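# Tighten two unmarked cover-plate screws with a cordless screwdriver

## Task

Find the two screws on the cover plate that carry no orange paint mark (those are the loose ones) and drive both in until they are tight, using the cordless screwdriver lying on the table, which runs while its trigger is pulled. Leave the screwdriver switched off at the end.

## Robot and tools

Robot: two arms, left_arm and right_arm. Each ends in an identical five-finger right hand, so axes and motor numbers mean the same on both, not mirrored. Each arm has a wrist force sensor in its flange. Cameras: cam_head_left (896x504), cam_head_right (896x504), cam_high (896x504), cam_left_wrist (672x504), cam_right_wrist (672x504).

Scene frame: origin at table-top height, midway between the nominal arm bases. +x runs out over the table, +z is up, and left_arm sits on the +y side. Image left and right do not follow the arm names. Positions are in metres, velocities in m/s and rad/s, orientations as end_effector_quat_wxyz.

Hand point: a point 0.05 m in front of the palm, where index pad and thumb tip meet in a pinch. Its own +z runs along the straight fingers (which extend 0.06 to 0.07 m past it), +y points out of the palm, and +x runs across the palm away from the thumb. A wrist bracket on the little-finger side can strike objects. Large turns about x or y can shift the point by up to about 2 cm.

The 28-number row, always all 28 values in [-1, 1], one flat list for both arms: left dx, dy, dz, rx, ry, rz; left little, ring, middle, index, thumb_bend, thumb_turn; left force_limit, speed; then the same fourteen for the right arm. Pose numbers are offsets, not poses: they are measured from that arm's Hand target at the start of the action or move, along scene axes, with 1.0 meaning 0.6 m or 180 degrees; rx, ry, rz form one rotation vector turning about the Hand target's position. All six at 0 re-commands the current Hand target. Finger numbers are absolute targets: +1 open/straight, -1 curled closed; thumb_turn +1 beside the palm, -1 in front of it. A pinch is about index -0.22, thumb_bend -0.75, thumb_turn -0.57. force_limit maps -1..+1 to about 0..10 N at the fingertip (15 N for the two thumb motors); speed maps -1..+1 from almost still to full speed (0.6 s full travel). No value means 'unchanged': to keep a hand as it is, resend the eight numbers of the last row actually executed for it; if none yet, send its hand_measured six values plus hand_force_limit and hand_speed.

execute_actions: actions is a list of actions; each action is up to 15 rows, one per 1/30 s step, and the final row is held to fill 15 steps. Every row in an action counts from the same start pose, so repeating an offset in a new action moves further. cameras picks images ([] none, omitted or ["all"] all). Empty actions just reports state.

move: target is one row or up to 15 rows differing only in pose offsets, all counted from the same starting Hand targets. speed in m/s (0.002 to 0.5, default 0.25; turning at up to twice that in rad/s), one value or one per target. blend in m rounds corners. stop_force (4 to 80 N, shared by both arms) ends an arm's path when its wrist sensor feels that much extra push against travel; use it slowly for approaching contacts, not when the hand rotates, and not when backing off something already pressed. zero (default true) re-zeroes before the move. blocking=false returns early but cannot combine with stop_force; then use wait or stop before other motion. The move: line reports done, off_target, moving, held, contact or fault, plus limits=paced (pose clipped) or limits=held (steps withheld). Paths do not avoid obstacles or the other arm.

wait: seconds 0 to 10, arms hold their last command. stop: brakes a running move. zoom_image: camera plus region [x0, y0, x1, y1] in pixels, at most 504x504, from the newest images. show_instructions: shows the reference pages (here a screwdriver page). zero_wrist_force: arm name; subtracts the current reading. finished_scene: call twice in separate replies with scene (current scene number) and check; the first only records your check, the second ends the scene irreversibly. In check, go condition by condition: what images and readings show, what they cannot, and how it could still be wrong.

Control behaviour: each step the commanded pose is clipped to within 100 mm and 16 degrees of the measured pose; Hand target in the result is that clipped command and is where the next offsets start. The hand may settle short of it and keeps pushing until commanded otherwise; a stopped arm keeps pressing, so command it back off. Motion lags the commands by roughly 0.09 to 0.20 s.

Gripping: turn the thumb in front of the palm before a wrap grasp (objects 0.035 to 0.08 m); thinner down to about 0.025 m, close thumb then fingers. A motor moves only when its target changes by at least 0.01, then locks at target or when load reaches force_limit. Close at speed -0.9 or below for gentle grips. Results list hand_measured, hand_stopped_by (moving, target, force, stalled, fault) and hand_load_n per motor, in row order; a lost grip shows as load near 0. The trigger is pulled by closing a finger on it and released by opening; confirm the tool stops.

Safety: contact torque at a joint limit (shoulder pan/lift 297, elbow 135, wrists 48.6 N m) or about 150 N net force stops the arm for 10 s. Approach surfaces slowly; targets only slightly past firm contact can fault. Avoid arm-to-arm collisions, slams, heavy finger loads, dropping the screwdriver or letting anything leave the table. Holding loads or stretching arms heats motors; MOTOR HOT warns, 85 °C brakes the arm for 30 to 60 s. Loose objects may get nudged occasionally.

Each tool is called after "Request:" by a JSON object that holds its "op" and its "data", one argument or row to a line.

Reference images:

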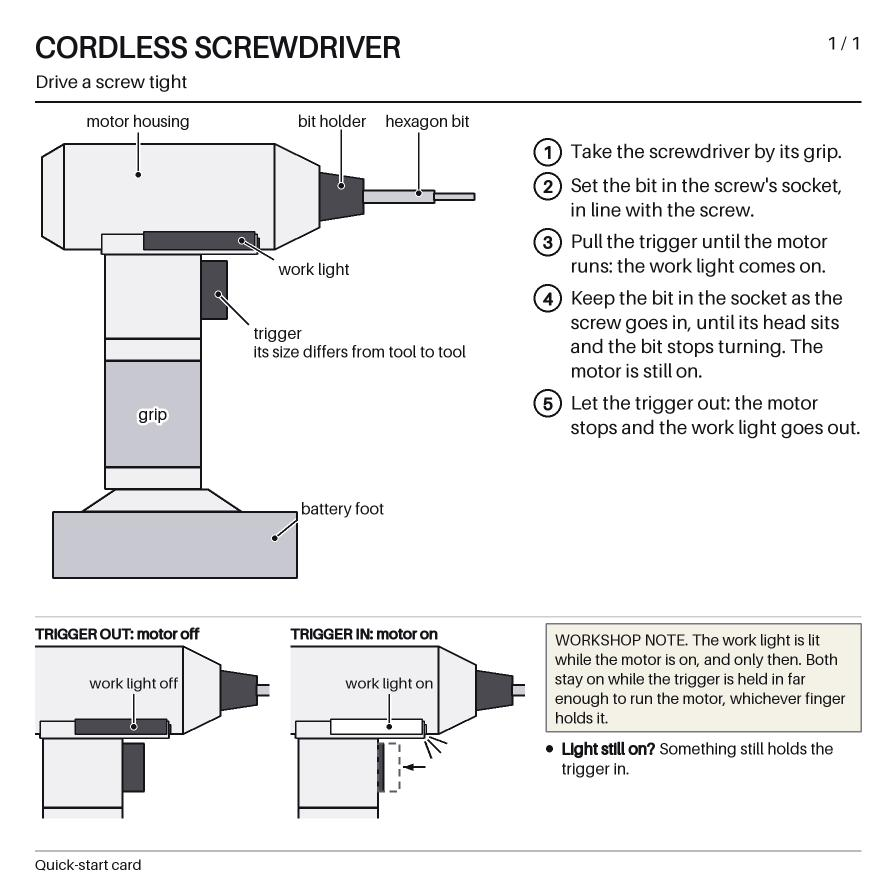

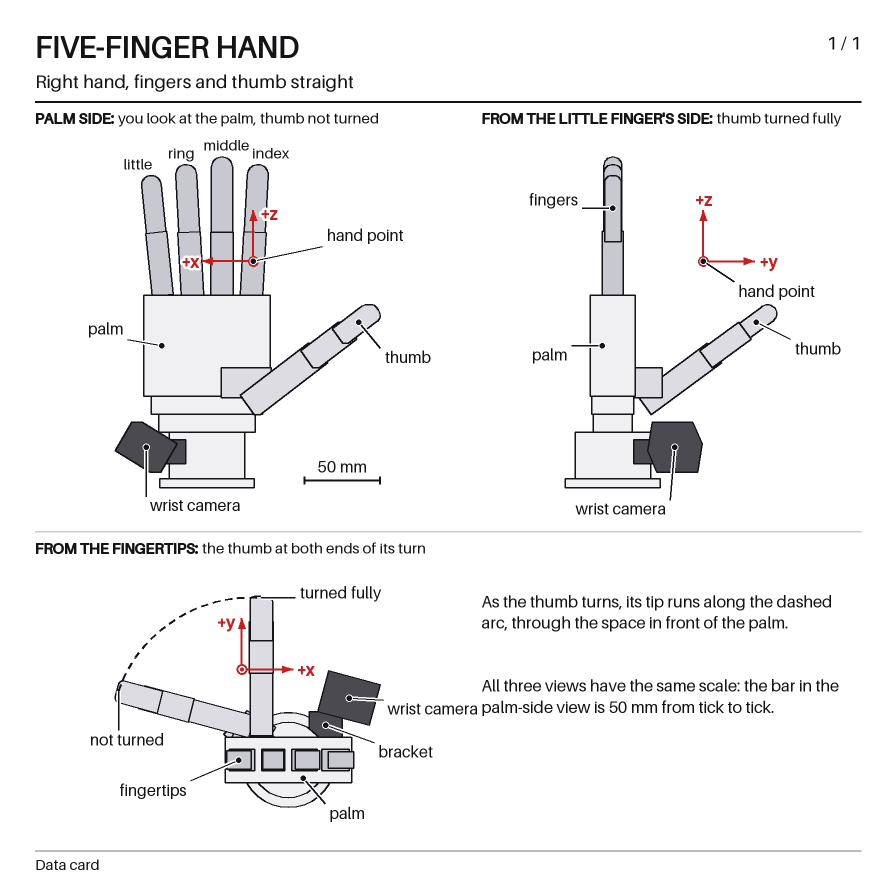

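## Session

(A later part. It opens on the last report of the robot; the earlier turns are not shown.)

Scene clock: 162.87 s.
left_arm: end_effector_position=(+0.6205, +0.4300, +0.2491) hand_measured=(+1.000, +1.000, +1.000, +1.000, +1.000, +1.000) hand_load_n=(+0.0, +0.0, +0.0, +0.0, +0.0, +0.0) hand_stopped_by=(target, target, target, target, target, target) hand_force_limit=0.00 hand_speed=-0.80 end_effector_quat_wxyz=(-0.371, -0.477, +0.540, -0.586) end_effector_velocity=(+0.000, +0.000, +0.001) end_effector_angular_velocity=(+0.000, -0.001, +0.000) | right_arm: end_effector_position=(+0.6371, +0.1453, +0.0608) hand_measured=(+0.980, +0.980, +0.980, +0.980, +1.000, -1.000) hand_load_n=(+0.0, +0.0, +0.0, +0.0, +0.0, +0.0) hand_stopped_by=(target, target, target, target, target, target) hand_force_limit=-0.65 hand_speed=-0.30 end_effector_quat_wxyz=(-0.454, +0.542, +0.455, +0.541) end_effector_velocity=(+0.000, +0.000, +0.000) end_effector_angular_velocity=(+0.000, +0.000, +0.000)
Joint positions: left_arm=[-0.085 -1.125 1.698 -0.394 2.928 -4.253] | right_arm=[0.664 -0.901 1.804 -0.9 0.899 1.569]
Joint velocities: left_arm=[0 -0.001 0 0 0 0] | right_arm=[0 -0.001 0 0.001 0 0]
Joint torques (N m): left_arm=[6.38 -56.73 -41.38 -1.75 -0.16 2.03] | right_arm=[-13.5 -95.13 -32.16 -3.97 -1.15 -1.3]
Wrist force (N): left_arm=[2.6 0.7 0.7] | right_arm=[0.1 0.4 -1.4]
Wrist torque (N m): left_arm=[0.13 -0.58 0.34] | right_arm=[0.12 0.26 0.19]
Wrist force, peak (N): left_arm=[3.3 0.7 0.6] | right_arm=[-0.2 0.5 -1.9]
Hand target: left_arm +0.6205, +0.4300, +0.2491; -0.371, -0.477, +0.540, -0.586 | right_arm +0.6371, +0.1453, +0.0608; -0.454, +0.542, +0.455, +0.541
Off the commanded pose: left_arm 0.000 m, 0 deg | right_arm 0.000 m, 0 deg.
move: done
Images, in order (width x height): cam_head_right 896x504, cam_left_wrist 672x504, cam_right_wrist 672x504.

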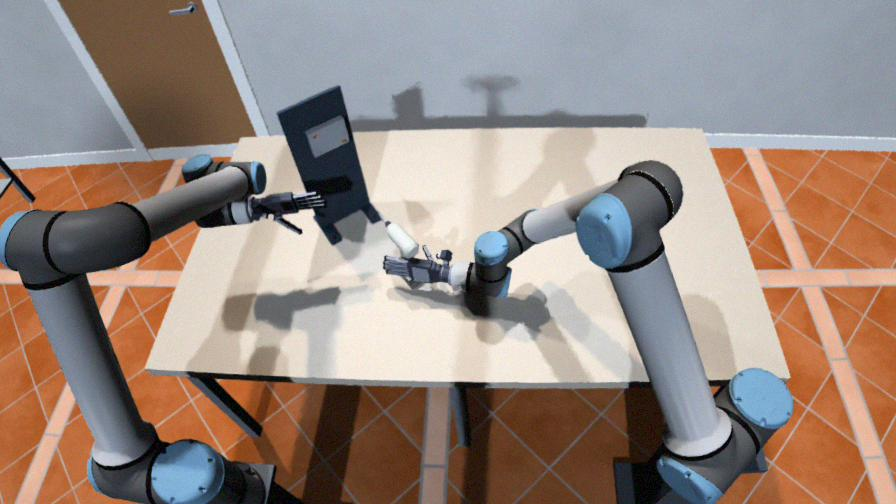

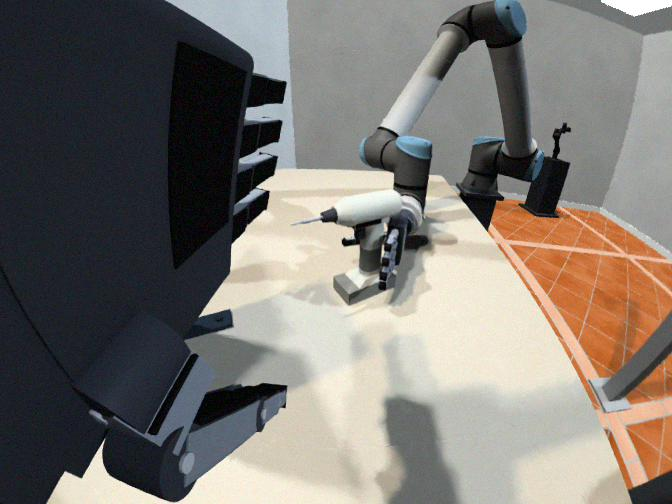

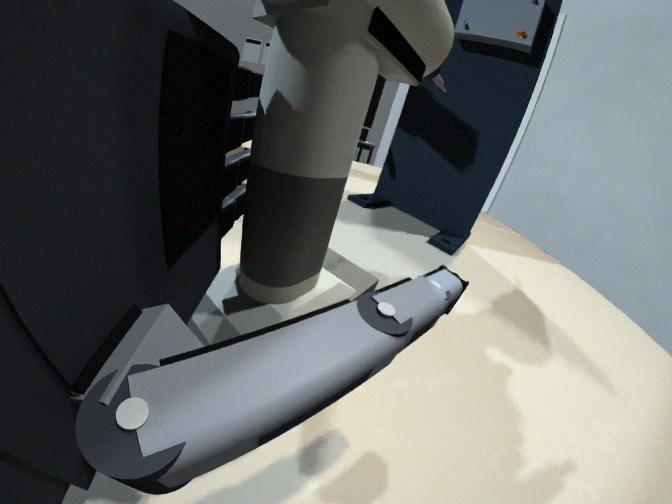

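Request:
{"op": "move", "data": {
  "target": [0,0,0,0,0,0,1,1,1,1,1,1,0,-0.8,0.0087,0.0492,0,0,0,0,0.98,0.98,0.98,0.98,1,-1,-0.65,-0.3],
  "cameras": ["cam_right_wrist"],
  "speed": 0.05,
  "stop_force": 5
}}

Request:
{"op": "move", "data": {
  "target": [0,0,0,0,0,0,1,1,1,1,1,1,0,-0.8,0.0328,-0.0058,0,0,0,0,0.98,0.98,0.98,0.98,1,-1,-0.65,-0.3],
  "cameras": ["cam_right_wrist","cam_left_wrist"],
  "speed": 0.01,
  "stop_force": 4
}}

Request:
{"op": "zoom_image", "data": {
  "camera": "cam_left_wrist",
  "region": [270, 160, 450, 310]
}}

Scene clock: 165.00 s.
left_arm: end_effector_position=(+0.6205, +0.4300, +0.2491) hand_measured=(+1.000, +1.000, +1.000, +1.000, +1.000, +1.000) hand_load_n=(+0.0, +0.0, +0.0, +0.0, -0.5, +0.0) hand_stopped_by=(target, target, target, target, target, target) hand_force_limit=0.00 hand_speed=-0.80 end_effector_quat_wxyz=(-0.371, -0.477, +0.540, -0.586) end_effector_velocity=(+0.000, +0.001, +0.000) end_effector_angular_velocity=(+0.000, +0.000, +0.001) | right_arm: end_effector_position=(+0.6424, +0.1748, +0.0608) hand_measured=(+0.980, +0.980, +0.980, +0.980, +1.000, -1.000) hand_load_n=(+0.0, +0.0, +0.0, +0.0, +0.0, +0.0) hand_stopped_by=(target, target, target, target, target, target) hand_force_limit=-0.65 hand_speed=-0.30 end_effector_quat_wxyz=(-0.454, +0.542, +0.455, +0.541) end_effector_velocity=(+0.000, +0.000, +0.000) end_effector_angular_velocity=(+0.001, -0.001, +0.000)
Joint positions: left_arm=[-0.085 -1.125 1.698 -0.394 2.928 -4.253] | right_arm=[0.689 -0.871 1.743 -0.868 0.923 1.569]
Joint velocities: left_arm=[0.001 0 0 0 0 0.001] | right_arm=[0 0 0 -0.001 0 0]
Joint torques (N m): left_arm=[4.31 -57.26 -42.62 -1.82 0.44 1.74] | right_arm=[-14.45 -97.85 -24.17 -4.07 -1.37 -0.46]
Wrist force (N): left_arm=[2.4 0.6 0.3] | right_arm=[-0.2 0.3 -1.0]
Wrist torque (N m): left_arm=[0.13 -0.54 0.32] | right_arm=[0.09 0.28 0.17]
Wrist force, peak (N): left_arm=[3.1 0.6 0.6] | right_arm=[-0.4 0.5 -2.0]
Hand target: left_arm +0.6205, +0.4300, +0.2491; -0.371, -0.477, +0.540, -0.586 | right_arm +0.6424, +0.1748, +0.0608; -0.454, +0.542, +0.455, +0.541
Off the commanded pose: left_arm 0.000 m, 0 deg | right_arm 0.000 m, 0 deg.
move: done
Images, in order (width x height): cam_right_wrist 672x504.

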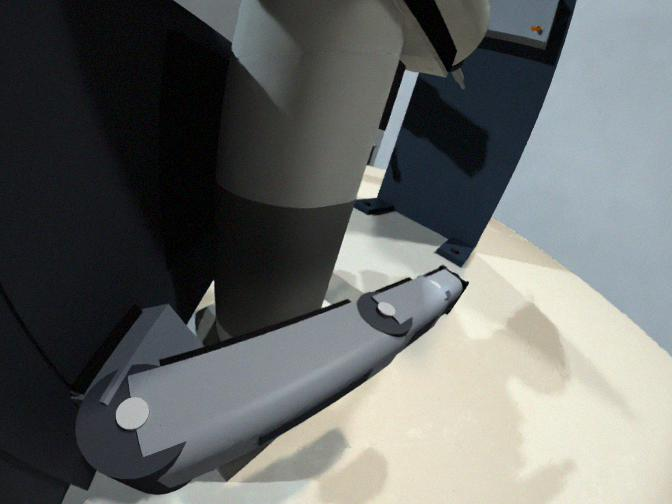

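Scene clock: 167.63 s.
left_arm: end_effector_position=(+0.6205, +0.4300, +0.2491) hand_measured=(+1.000, +1.000, +1.000, +1.000, +1.000, +1.000) hand_load_n=(+0.0, +0.0, +0.0, +0.0, +0.0, +0.0) hand_stopped_by=(target, target, target, target, target, target) hand_force_limit=0.00 hand_speed=-0.80 end_effector_quat_wxyz=(-0.371, -0.477, +0.540, -0.586) end_effector_velocity=(+0.000, +0.000, +0.000) end_effector_angular_velocity=(+0.000, -0.001, +0.000) | right_arm: end_effector_position=(+0.6621, +0.1713, +0.0607) hand_measured=(+0.980, +0.980, +0.980, +0.980, +1.000, -1.000) hand_load_n=(+0.0, +0.0, +0.0, +0.0, +0.0, +0.0) hand_stopped_by=(target, target, target, target, target, target) hand_force_limit=-0.65 hand_speed=-0.30 end_effector_quat_wxyz=(-0.454, +0.542, +0.455, +0.541) end_effector_velocity=(+0.000, +0.000, +0.000) end_effector_angular_velocity=(+0.000, +0.001, +0.000)
Joint positions: left_arm=[-0.085 -1.125 1.698 -0.394 2.928 -4.253] | right_arm=[0.668 -0.862 1.724 -0.858 0.903 1.569]
Joint velocities: left_arm=[0 0 0 0 0 0.001] | right_arm=[0 0 0 0 0 0.001]
Joint torques (N m): left_arm=[5.88 -53.43 -41.49 -1.07 -0.06 2.1] | right_arm=[12.17 -92.09 -23.51 -2.41 1.43 -1.2]
Wrist force (N): left_arm=[3.0 0.6 0.7] | right_arm=[0.1 -0.5 -1.4]
Wrist torque (N m): left_arm=[0.11 -0.63 0.36] | right_arm=[0.08 0.27 0.15]
Wrist force, peak (N): left_arm=[3.1 0.6 0.5] | right_arm=[-0.1 -1.5 -1.5]
Hand target: left_arm +0.6205, +0.4300, +0.2491; -0.371, -0.477, +0.540, -0.586 | right_arm +0.6620, +0.1713, +0.0608; -0.454, +0.542, +0.455, +0.541
Off the commanded pose: left_arm 0.000 m, 0 deg | right_arm 0.000 m, 0 deg.
move: done
Images, in order (width x height): cam_left_wrist 672x504, cam_right_wrist 672x504.

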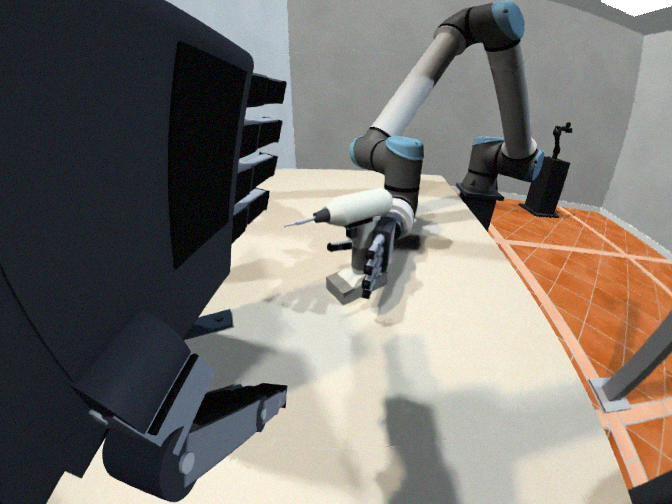

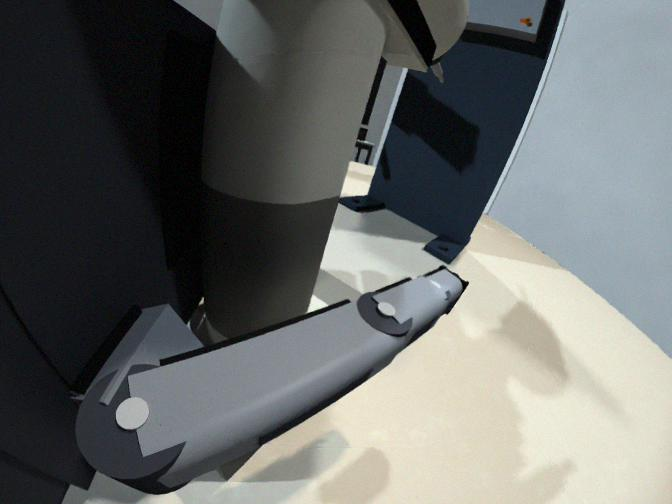

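Scaled by 2.800 from the camera's 672x504 image, which has a finer 960x720 frame.

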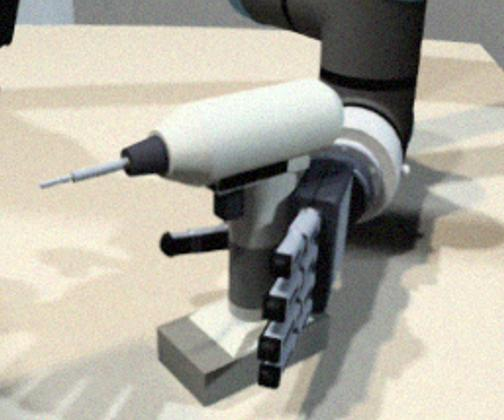

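Request:
{"op": "wait", "data": {
  "seconds": 0
}}

Request:
{"op": "zoom_image", "data": {
  "camera": "cam_left_wrist",
  "region": [270, 160, 450, 310]
}}

Scene clock: 168.37 s.
left_arm: end_effector_position=(+0.6205, +0.4300, +0.2491) hand_measured=(+1.000, +1.000, +1.000, +1.000, +1.000, +1.000) hand_load_n=(+0.0, +0.0, +0.0, +0.0, +0.0, +0.0) hand_stopped_by=(target, target, target, target, target, target) hand_force_limit=0.00 hand_speed=-0.80 end_effector_quat_wxyz=(-0.371, -0.477, +0.540, -0.586) end_effector_velocity=(+0.000, +0.000, +0.000) end_effector_angular_velocity=(+0.000, +0.001, +0.001) | right_arm: end_effector_position=(+0.6620, +0.1713, +0.0608) hand_measured=(+0.980, +0.980, +0.980, +0.980, +1.000, -1.000) hand_load_n=(+0.0, +0.0, +0.0, +0.0, +0.0, +0.0) hand_stopped_by=(target, target, target, target, target, target) hand_force_limit=-0.65 hand_speed=-0.30 end_effector_quat_wxyz=(-0.454, +0.542, +0.455, +0.541) end_effector_velocity=(+0.000, +0.000, +0.000) end_effector_angular_velocity=(+0.000, +0.000, +0.000)
Joint positions: left_arm=[-0.085 -1.125 1.698 -0.394 2.928 -4.253] | right_arm=[0.668 -0.862 1.724 -0.858 0.903 1.569]
Joint velocities: left_arm=[0.001 0 0 0 0 -0.001] | right_arm=[0 0 0 -0.001 0 0]
Joint torques (N m): left_arm=[10.3 -56.18 -40.97 -0.95 -0.19 2.43] | right_arm=[13.82 -97.12 -24.3 -4.47 1.62 -1.13]
Wrist force (N): left_arm=[2.6 0.4 0.2] | right_arm=[-0.1 0.5 -1.1]
Wrist torque (N m): left_arm=[0.11 -0.57 0.33] | right_arm=[0.11 0.27 0.19]
Wrist force, peak (N): left_arm=[2.9 1.1 0.6] | right_arm=[0.1 0.7 -1.2]
Hand target: left_arm +0.6205, +0.4300, +0.2491; -0.371, -0.477, +0.540, -0.586 | right_arm +0.6620, +0.1713, +0.0608; -0.454, +0.542, +0.455, +0.541
Off the commanded pose: left_arm 0.000 m, 0 deg | right_arm 0.000 m, 0 deg.

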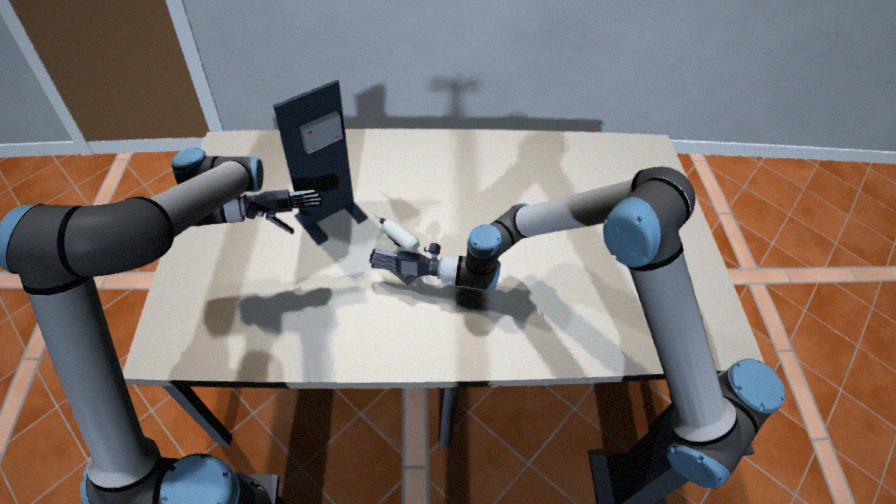

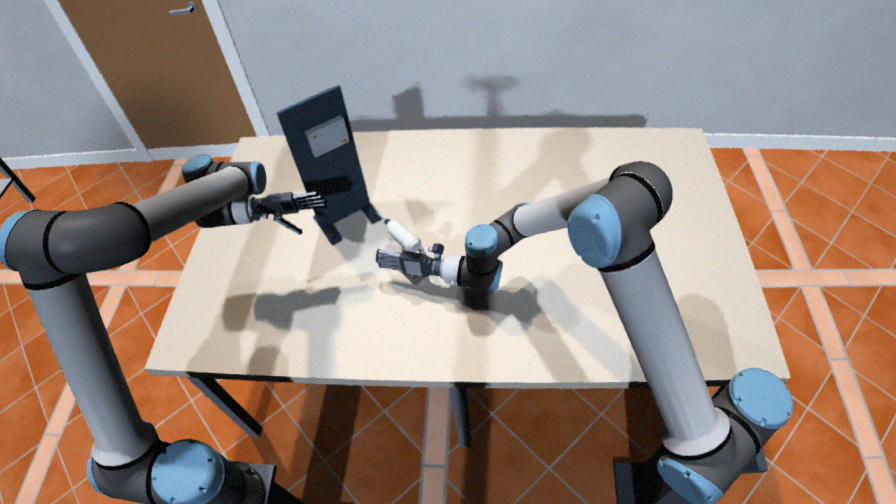

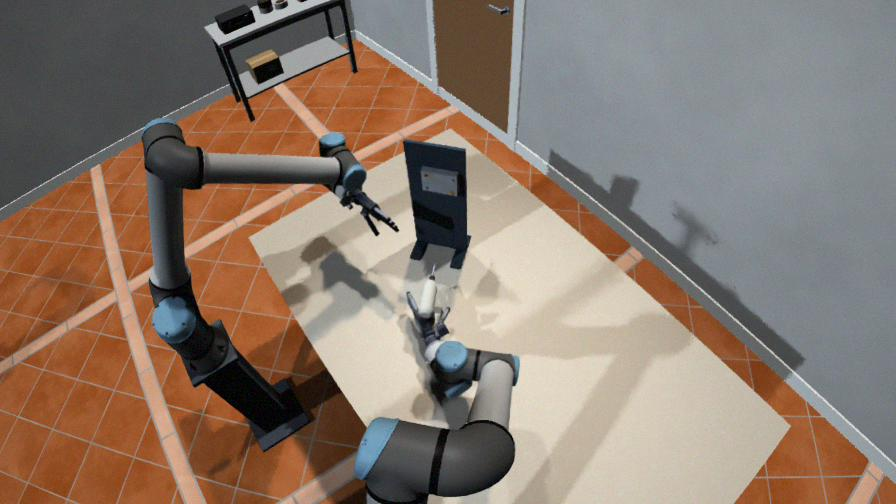

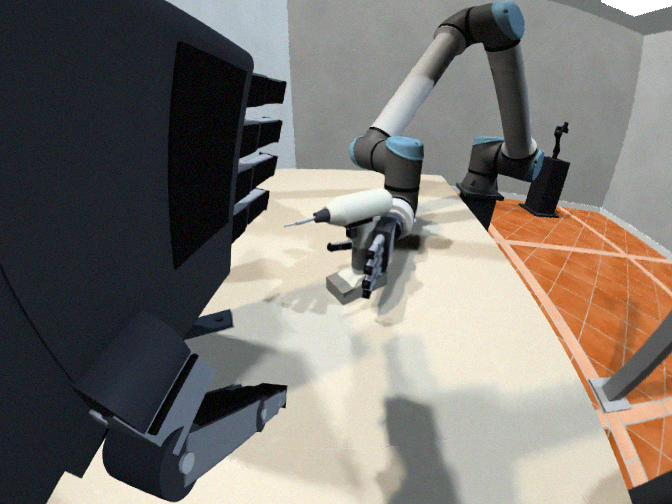

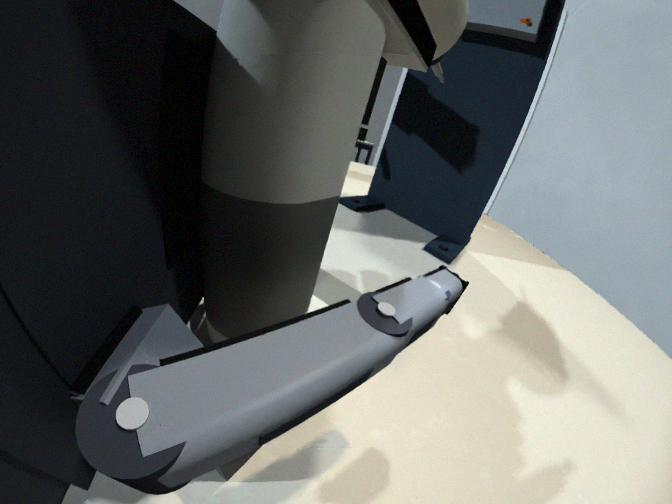

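Scaled by 2.800 from the camera's 672x504 image, which has a finer 960x720 frame.

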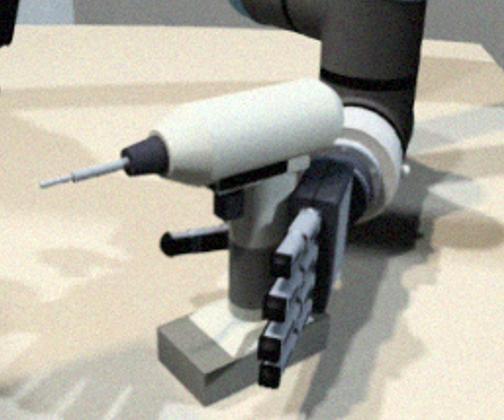

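Request:
{"op": "execute_actions", "data": {
  "actions": [
    [[0,0,0,0,0,0,1,1,1,1,1,1,0,-0.8,0,0,0,0,0,0,0.9,-0.5,-0.5,-0.5,1,-1,-0.65,-0.3]],
    [[0,0,0,0,0,0,1,1,1,1,1,1,0,-0.8,0,0,0,0,0,0,0.9,-0.5,-0.5,-0.5,1,-1,-0.65,-0.3]]
  ],
  "cameras": ["cam_left_wrist","cam_right_wrist"]
}}

Request:
{"op": "zoom_image", "data": {
  "camera": "cam_left_wrist",
  "region": [270, 160, 450, 310]
}}

Scene clock: 170.10 s.
left_arm: end_effector_position=(+0.6205, +0.4300, +0.2491) hand_measured=(+1.000, +1.000, +1.000, +1.000, +1.000, +1.000) hand_load_n=(-0.5, +0.0, +0.0, +0.0, +0.0, +0.0) hand_stopped_by=(target, target, target, target, target, target) hand_force_limit=0.00 hand_speed=-0.80 end_effector_quat_wxyz=(-0.371, -0.477, +0.540, -0.586) end_effector_velocity=(+0.000, +0.000, +0.000) end_effector_angular_velocity=(+0.000, -0.001, +0.000) | right_arm: end_effector_position=(+0.6620, +0.1713, +0.0608) hand_measured=(+0.900, -0.500, -0.500, -0.500, +1.000, -1.000) hand_load_n=(+0.0, +0.0, +0.0, +0.0, +0.0, +0.0) hand_stopped_by=(target, target, target, target, target, target) hand_force_limit=-0.65 hand_speed=-0.30 end_effector_quat_wxyz=(-0.454, +0.542, +0.455, +0.541) end_effector_velocity=(+0.000, +0.000, +0.000) end_effector_angular_velocity=(+0.000, +0.000, +0.000)
Joint positions: left_arm=[-0.085 -1.125 1.698 -0.394 2.928 -4.253] | right_arm=[0.668 -0.862 1.724 -0.858 0.903 1.569]
Joint velocities: left_arm=[0.001 -0.001 0 -0.001 0 -0.001] | right_arm=[0 0 0 -0.001 0 0]
Joint torques (N m): left_arm=[4.68 -56.47 -41.34 -2.16 -0.43 2.52] | right_arm=[12.21 -98.14 -27.09 -3.3 1.39 -1.29]
Wrist force (N): left_arm=[2.4 0.4 0.7] | right_arm=[-0.2 0.5 -1.2]
Wrist torque (N m): left_arm=[0.08 -0.55 0.31] | right_arm=[0.12 0.30 0.19]
Wrist force, peak (N): left_arm=[3.1 0.8 0.3] | right_arm=[-0.1 0.6 -1.5]
Hand target: left_arm +0.6205, +0.4300, +0.2491; -0.371, -0.477, +0.540, -0.586 | right_arm +0.6620, +0.1713, +0.0608; -0.454, +0.542, +0.455, +0.541
Off the commanded pose: left_arm 0.000 m, 0 deg | right_arm 0.000 m, 0 deg.
Images, in order (width x height): cam_left_wrist 672x504, cam_right_wrist 672x504.

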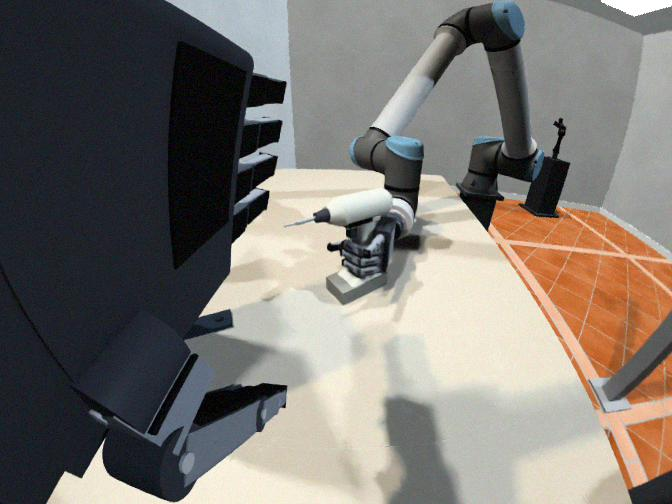

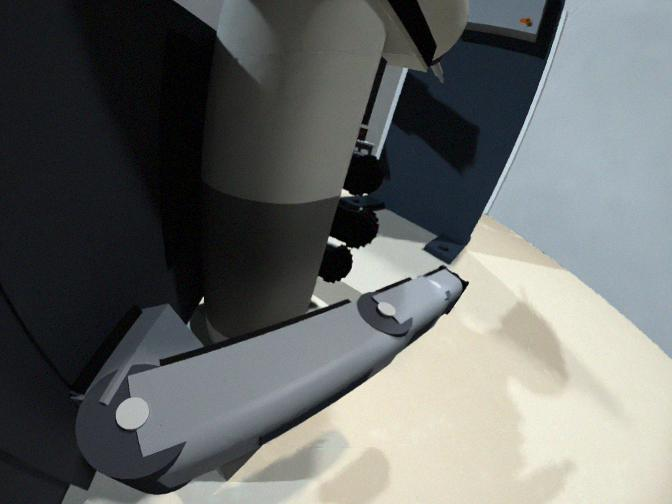

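Scaled by 2.800 from the camera's 672x504 image, which has a finer 960x720 frame.

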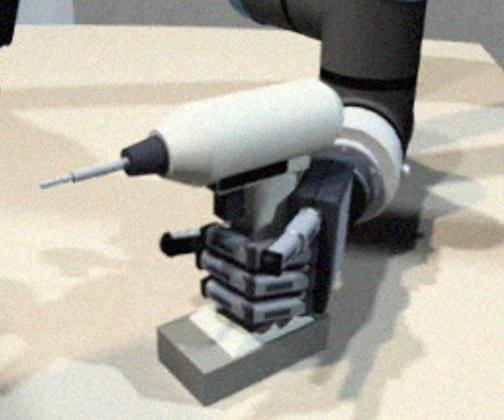

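Request:
{"op": "execute_actions", "data": {
  "actions": [
    [[0,0,0,0,0,0,1,1,1,1,1,1,0,-0.8,0,0,0,0,0,0,0.9,-0.98,-0.98,-0.98,1,-1,-0.6,-0.7]],
    [[0,0,0,0,0,0,1,1,1,1,1,1,0,-0.8,0,0,0,0,0,0,0.9,-0.98,-0.98,-0.98,1,-1,-0.6,-0.7]],
    [[0,0,0,0,0,0,1,1,1,1,1,1,0,-0.8,0,0,0,0,0,0,0.9,-0.98,-0.98,-0.98,1,-1,-0.6,-0.7]],
    [[0,0,0,0,0,0,1,1,1,1,1,1,0,-0.8,0,0,0,0,0,0,0.9,-0.98,-0.98,-0.98,1,-1,-0.6,-0.7]]
  ],
  "cameras": ["cam_left_wrist","cam_right_wrist"]
}}

Request:
{"op": "zoom_image", "data": {
  "camera": "cam_left_wrist",
  "region": [270, 160, 450, 310]
}}

Scene clock: 172.47 s.
left_arm: end_effector_position=(+0.6205, +0.4300, +0.2491) hand_measured=(+1.000, +1.000, +1.000, +1.000, +1.000, +1.000) hand_load_n=(+0.0, +0.0, +0.0, +0.0, +0.0, +0.0) hand_stopped_by=(target, target, target, target, target, target) hand_force_limit=0.00 hand_speed=-0.80 end_effector_quat_wxyz=(-0.371, -0.477, +0.540, -0.586) end_effector_velocity=(+0.000, +0.001, +0.000) end_effector_angular_velocity=(+0.000, +0.000, +0.002) | right_arm: end_effector_position=(+0.6620, +0.1713, +0.0608) hand_measured=(+0.900, -0.864, -0.864, -0.864, +1.000, -1.000) hand_load_n=(+0.0, +5.0, +5.5, +6.0, +0.0, +0.0) hand_stopped_by=(target, force, force, force, target, target) hand_force_limit=-0.60 hand_speed=-0.70 end_effector_quat_wxyz=(-0.454, +0.542, +0.455, +0.541) end_effector_velocity=(+0.000, +0.000, +0.001) end_effector_angular_velocity=(+0.001, -0.001, +0.000)
Joint positions: left_arm=[-0.085 -1.125 1.698 -0.394 2.928 -4.253] | right_arm=[0.668 -0.862 1.724 -0.858 0.903 1.569]
Joint velocities: left_arm=[0.001 0.001 0 0 0 0] | right_arm=[0 -0.001 0 0 0 0]
Joint torques (N m): left_arm=[7.91 -56.72 -42.95 -1.54 -0.07 2.14] | right_arm=[7.25 -98.86 -31.37 -2.25 1.03 -1.25]
Wrist force (N): left_arm=[2.9 0.9 0.6] | right_arm=[1.0 0.1 -1.8]
Wrist torque (N m): left_arm=[0.15 -0.62 0.36] | right_arm=[0.07 0.01 0.08]
Wrist force, peak (N): left_arm=[2.9 0.9 0.6] | right_arm=[0.5 -0.3 -2.3]
Hand target: left_arm +0.6205, +0.4300, +0.2491; -0.371, -0.477, +0.540, -0.586 | right_arm +0.6620, +0.1713, +0.0608; -0.454, +0.542, +0.455, +0.541
Off the commanded pose: left_arm 0.000 m, 0 deg | right_arm 0.000 m, 0 deg.
Images, in order (width x height): cam_left_wrist 672x504, cam_right_wrist 672x504.

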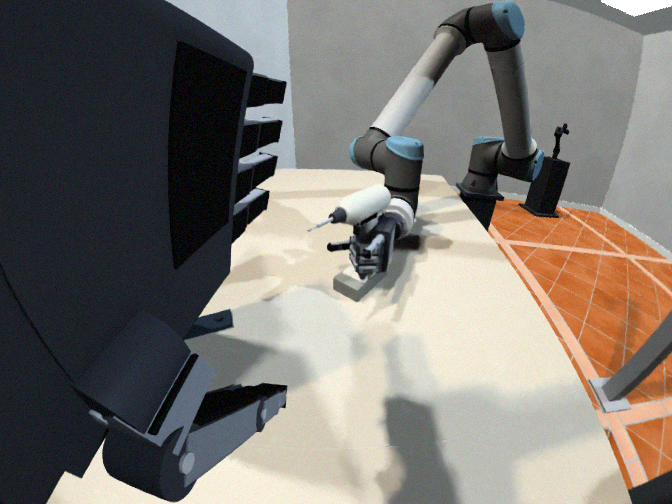

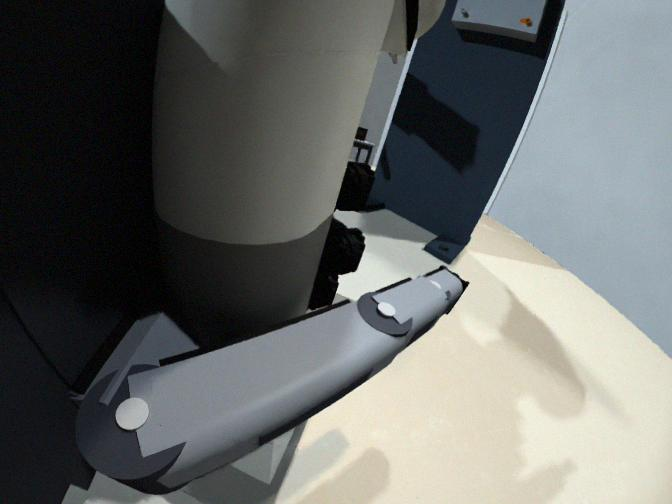

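Scaled by 2.800 from the camera's 672x504 image, which has a finer 960x720 frame.

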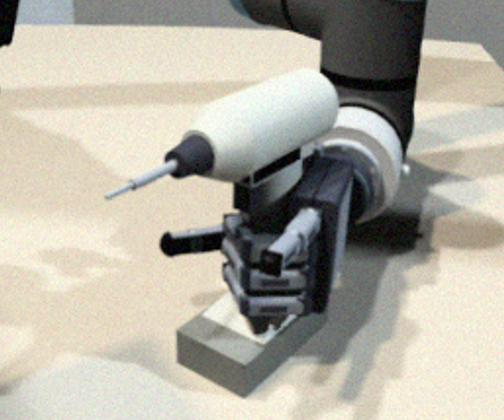

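Request:
{"op": "execute_actions", "data": {
  "actions": [
    [[0,0,0,0,0,0,1,1,1,1,1,1,0,-0.8,0,0,0,0,0,0,0.9,-0.98,-0.98,-0.98,-0.5,-1,-0.6,-0.7]],
    [[0,0,0,0,0,0,1,1,1,1,1,1,0,-0.8,0,0,0,0,0,0,0.9,-0.98,-0.98,-0.98,-0.5,-1,-0.6,-0.7]],
    [[0,0,0,0,0,0,1,1,1,1,1,1,0,-0.8,0,0,0,0,0,0,0.9,-0.98,-0.98,-0.98,-0.5,-1,-0.6,-0.7]],
    [[0,0,0,0,0,0,1,1,1,1,1,1,0,-0.8,0,0,0,0,0,0,0.9,-0.98,-0.98,-0.98,-0.5,-1,-0.6,-0.7]]
  ],
  "cameras": ["cam_left_wrist","cam_right_wrist"]
}}

Request:
{"op": "zoom_image", "data": {
  "camera": "cam_left_wrist",
  "region": [270, 160, 450, 310]
}}

Scene clock: 175.03 s.
left_arm: end_effector_position=(+0.6205, +0.4300, +0.2491) hand_measured=(+1.000, +1.000, +1.000, +1.000, +1.000, +1.000) hand_load_n=(+0.0, +0.0, +0.0, -0.5, +0.0, +0.0) hand_stopped_by=(target, target, target, target, target, target) hand_force_limit=0.00 hand_speed=-0.80 end_effector_quat_wxyz=(-0.371, -0.477, +0.540, -0.586) end_effector_velocity=(+0.000, +0.000, +0.000) end_effector_angular_velocity=(+0.000, +0.001, +0.000) | right_arm: end_effector_position=(+0.6620, +0.1713, +0.0608) hand_measured=(+0.900, -0.864, -0.864, -0.864, +0.542, -1.000) hand_load_n=(+0.0, +4.5, +5.5, +6.0, +3.0, +1.0) hand_stopped_by=(target, force, force, force, force, target) hand_force_limit=-0.60 hand_speed=-0.70 end_effector_quat_wxyz=(-0.454, +0.542, +0.455, +0.541) end_effector_velocity=(+0.000, +0.000, +0.001) end_effector_angular_velocity=(+0.000, +0.000, +0.000)
Joint positions: left_arm=[-0.085 -1.125 1.698 -0.394 2.928 -4.253] | right_arm=[0.668 -0.862 1.724 -0.858 0.903 1.569]
Joint velocities: left_arm=[0 0 0 0 0 0] | right_arm=[0 -0.002 0 0.001 0 0]
Joint torques (N m): left_arm=[7.27 -56.27 -40.7 -1.17 0.38 2.02] | right_arm=[3.4 -97.07 -32.58 -0.8 0.71 -1.11]
Wrist force (N): left_arm=[2.8 1.1 0.5] | right_arm=[0.4 1.7 -2.3]
Wrist torque (N m): left_arm=[0.18 -0.61 0.36] | right_arm=[0.19 -0.01 -0.04]
Wrist force, peak (N): left_arm=[3.1 0.8 0.5] | right_arm=[0.5 1.9 -2.8]
Hand target: left_arm +0.6205, +0.4300, +0.2491; -0.371, -0.477, +0.540, -0.586 | right_arm +0.6620, +0.1713, +0.0608; -0.454, +0.542, +0.455, +0.541
Off the commanded pose: left_arm 0.000 m, 0 deg | right_arm 0.000 m, 0 deg.
Images, in order (width x height): cam_left_wrist 672x504, cam_right_wrist 672x504.

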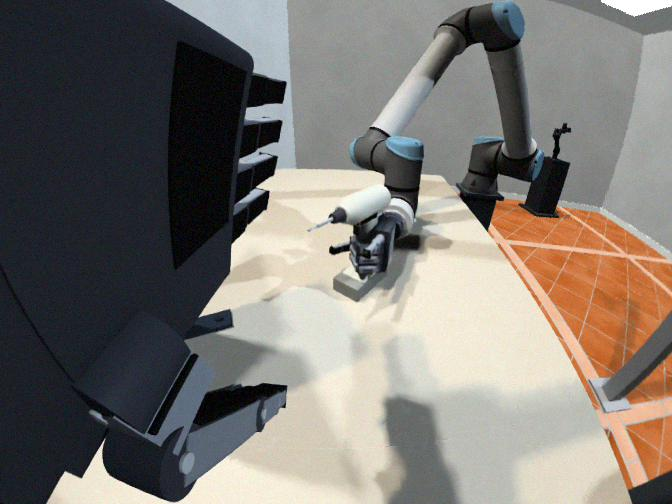

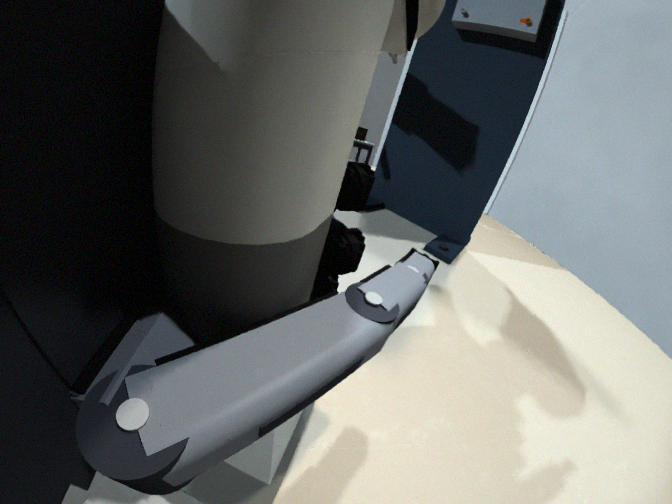

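Scaled by 2.800 from the camera's 672x504 image, which has a finer 960x720 frame.

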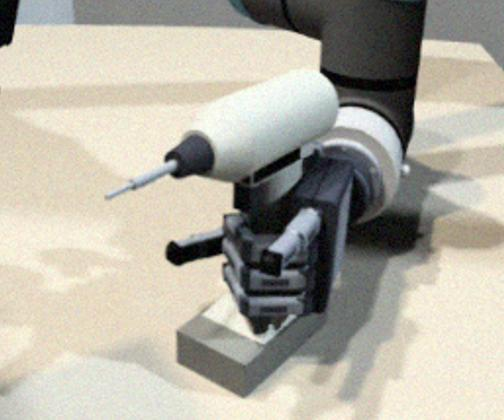

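Request:
{"op": "execute_actions", "data": {
  "actions": [
    [[0,0,0,0,0,0,1,1,1,1,1,1,0,-0.8,0,0,0,0,0,0,-0.95,-0.98,-0.98,-0.98,-0.5,-1,0.3,-0.7]],
    [[0,0,0,0,0,0,1,1,1,1,1,1,0,-0.8,0,0,0,0,0,0,-0.95,-0.98,-0.98,-0.98,-0.5,-1,0.3,-0.7]],
    [[0,0,0,0,0,0,1,1,1,1,1,1,0,-0.8,0,0,0,0,0,0,-0.95,-0.98,-0.98,-0.98,-0.5,-1,0.3,-0.7]],
    [[0,0,0,0,0,0,1,1,1,1,1,1,0,-0.8,0,0,0,0,0,0,-0.95,-0.98,-0.98,-0.98,-0.5,-1,0.3,-0.7]],
    [[0,0,0,0,0,0,1,1,1,1,1,1,0,-0.8,0,0,0,0,0,0,-0.95,-0.98,-0.98,-0.98,-0.5,-1,0.3,-0.7]]
  ],
  "cameras": ["cam_left_wrist","cam_right_wrist"]
}}

Request:
{"op": "zoom_image", "data": {
  "camera": "cam_left_wrist",
  "region": [270, 160, 450, 310]
}}

Scene clock: 178.67 s.
left_arm: end_effector_position=(+0.6205, +0.4300, +0.2491) hand_measured=(+1.000, +1.000, +1.000, +1.000, +1.000, +1.000) hand_load_n=(+0.0, +0.0, +0.0, +0.0, +0.0, +0.0) hand_stopped_by=(target, target, target, target, target, target) hand_force_limit=0.00 hand_speed=-0.80 end_effector_quat_wxyz=(-0.371, -0.477, +0.540, -0.586) end_effector_velocity=(+0.000, +0.001, +0.000) end_effector_angular_velocity=(+0.000, +0.000, +0.001) | right_arm: end_effector_position=(+0.6620, +0.1713, +0.0608) hand_measured=(-0.664, -0.864, -0.864, -0.864, +0.542, -1.000) hand_load_n=(+6.5, +4.5, +5.0, +6.0, +3.0, +1.0) hand_stopped_by=(force, force, force, force, force, target) hand_force_limit=0.30 hand_speed=-0.70 end_effector_quat_wxyz=(-0.454, +0.542, +0.455, +0.541) end_effector_velocity=(+0.000, +0.000, +0.000) end_effector_angular_velocity=(+0.001, -0.001, +0.000)
Joint positions: left_arm=[-0.085 -1.125 1.698 -0.394 2.928 -4.253] | right_arm=[0.668 -0.862 1.724 -0.858 0.903 1.569]
Joint velocities: left_arm=[0.001 -0.001 0 0 0 -0.001] | right_arm=[0 0 0 -0.001 0 0]
Joint torques (N m): left_arm=[6.21 -55.22 -41.04 -1.01 -0.18 2.27] | right_arm=[-4.69 -97.01 -27.78 0.09 0.15 -1.06]
Wrist force (N): left_arm=[2.9 0.8 0.6] | right_arm=[0.8 2.2 -1.3]
Wrist torque (N m): left_arm=[0.14 -0.63 0.36] | right_arm=[0.26 -0.23 0.03]
Wrist force, peak (N): left_arm=[3.0 0.8 0.7] | right_arm=[0.4 1.8 -2.8]
Hand target: left_arm +0.6205, +0.4300, +0.2491; -0.371, -0.477, +0.540, -0.586 | right_arm +0.6620, +0.1713, +0.0608; -0.454, +0.542, +0.455, +0.541
Off the commanded pose: left_arm 0.000 m, 0 deg | right_arm 0.000 m, 0 deg.
Images, in order (width x height): cam_left_wrist 672x504, cam_right_wrist 672x504.

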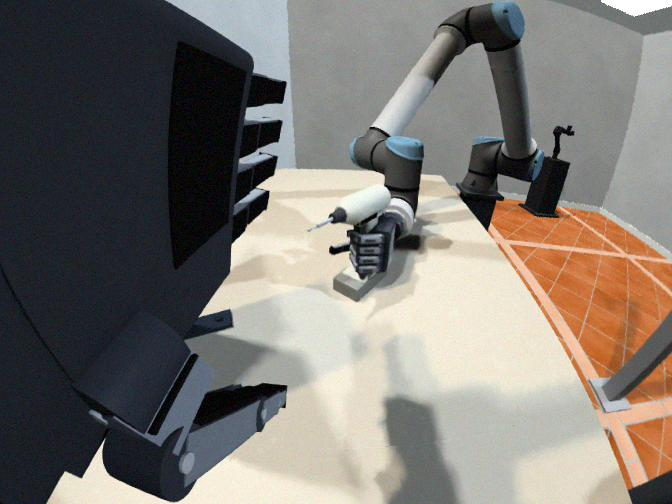

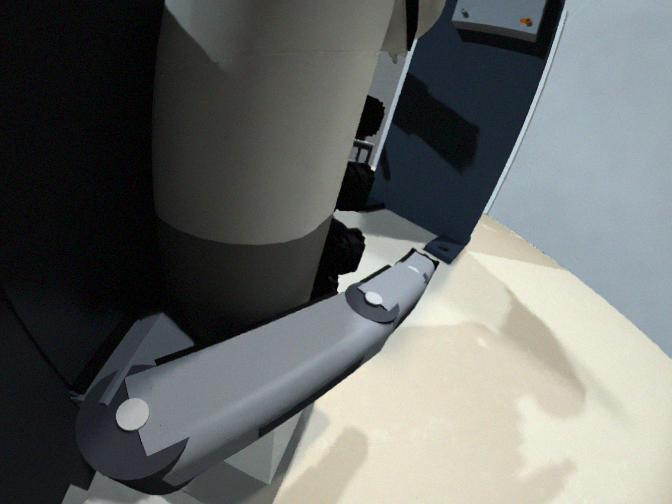

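Scaled by 2.800 from the camera's 672x504 image, which has a finer 960x720 frame.

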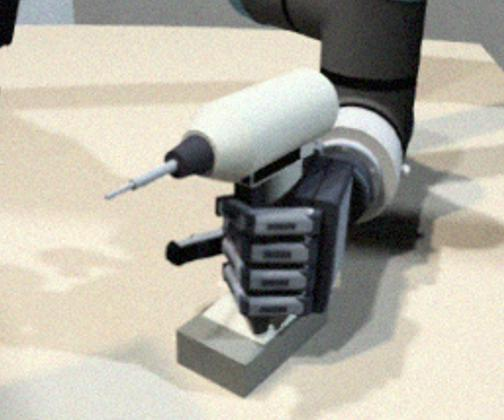

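Request:
{"op": "execute_actions", "data": {
  "actions": [
    [[0,0,0,0,0,0,1,1,1,1,1,1,0,-0.8,0,0,0,0,0,0,-0.98,-0.98,-0.98,-0.98,-0.5,-1,1,-0.7]],
    [[0,0,0,0,0,0,1,1,1,1,1,1,0,-0.8,0,0,0,0,0,0,-0.98,-0.98,-0.98,-0.98,-0.5,-1,1,-0.7]],
    [[0,0,0,0,0,0,1,1,1,1,1,1,0,-0.8,0,0,0,0,0,0,-0.98,-0.98,-0.98,-0.98,-0.5,-1,1,-0.7]]
  ],
  "cameras": ["cam_left_wrist","cam_right_wrist"]
}}

Request:
{"op": "zoom_image", "data": {
  "camera": "cam_left_wrist",
  "region": [270, 160, 450, 310]
}}

Scene clock: 180.57 s.
left_arm: end_effector_position=(+0.6205, +0.4300, +0.2491) hand_measured=(+1.000, +1.000, +1.000, +1.000, +1.000, +1.000) hand_load_n=(+0.0, +0.0, +0.0, +0.0, +0.0, +0.0) hand_stopped_by=(target, target, target, target, target, target) hand_force_limit=0.00 hand_speed=-0.80 end_effector_quat_wxyz=(-0.371, -0.477, +0.540, -0.586) end_effector_velocity=(+0.000, +0.000, +0.000) end_effector_angular_velocity=(+0.000, +0.001, -0.001) | right_arm: end_effector_position=(+0.6620, +0.1713, +0.0608) hand_measured=(-0.776, -0.864, -0.864, -0.864, +0.542, -1.000) hand_load_n=(+10.0, +5.0, +5.0, +5.5, +3.0, +1.0) hand_stopped_by=(force, force, force, force, force, target) hand_force_limit=1.00 hand_speed=-0.70 end_effector_quat_wxyz=(-0.454, +0.542, +0.455, +0.541) end_effector_velocity=(+0.000, +0.000, +0.001) end_effector_angular_velocity=(+0.000, +0.000, -0.001)
Joint positions: left_arm=[-0.085 -1.125 1.698 -0.394 2.928 -4.253] | right_arm=[0.668 -0.862 1.724 -0.858 0.903 1.569]
Joint velocities: left_arm=[-0.001 0 0 0 0 -0.001] | right_arm=[0 -0.001 0 0.001 0 0]
Joint torques (N m): left_arm=[6.9 -56.13 -39.88 -0.95 0.14 2.23] | right_arm=[-7.52 -97.04 -25.05 0.04 -0.25 -0.98]
Wrist force (N): left_arm=[2.8 0.7 0.8] | right_arm=[1.7 -0.2 -1.6]
Wrist torque (N m): left_arm=[0.11 -0.60 0.34] | right_arm=[0.01 -0.14 0.12]
Wrist force, peak (N): left_arm=[2.9 1.1 0.8] | right_arm=[0.8 2.6 -1.4]
Hand target: left_arm +0.6205, +0.4300, +0.2491; -0.371, -0.477, +0.540, -0.586 | right_arm +0.6620, +0.1713, +0.0608; -0.454, +0.542, +0.455, +0.541
Off the commanded pose: left_arm 0.000 m, 0 deg | right_arm 0.000 m, 0 deg.
Images, in order (width x height): cam_left_wrist 672x504, cam_right_wrist 672x504.

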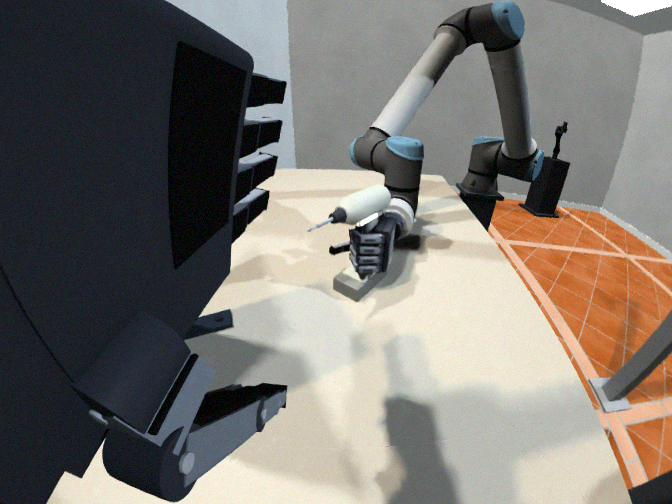

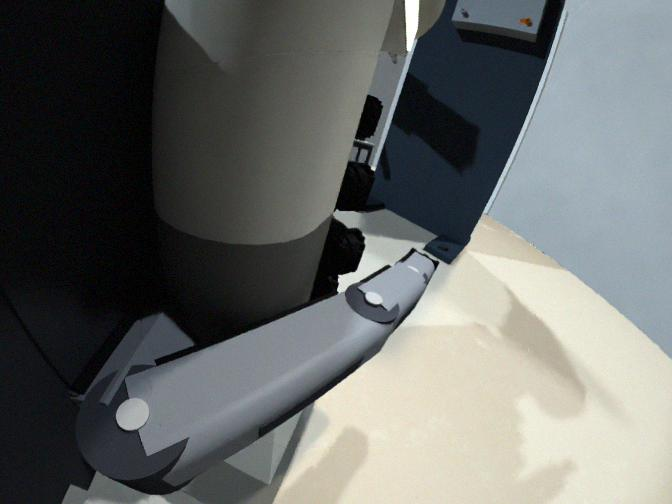

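Scaled by 2.800 from the camera's 672x504 image, which has a finer 960x720 frame.

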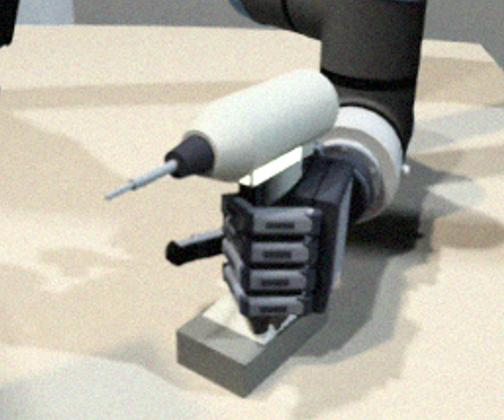

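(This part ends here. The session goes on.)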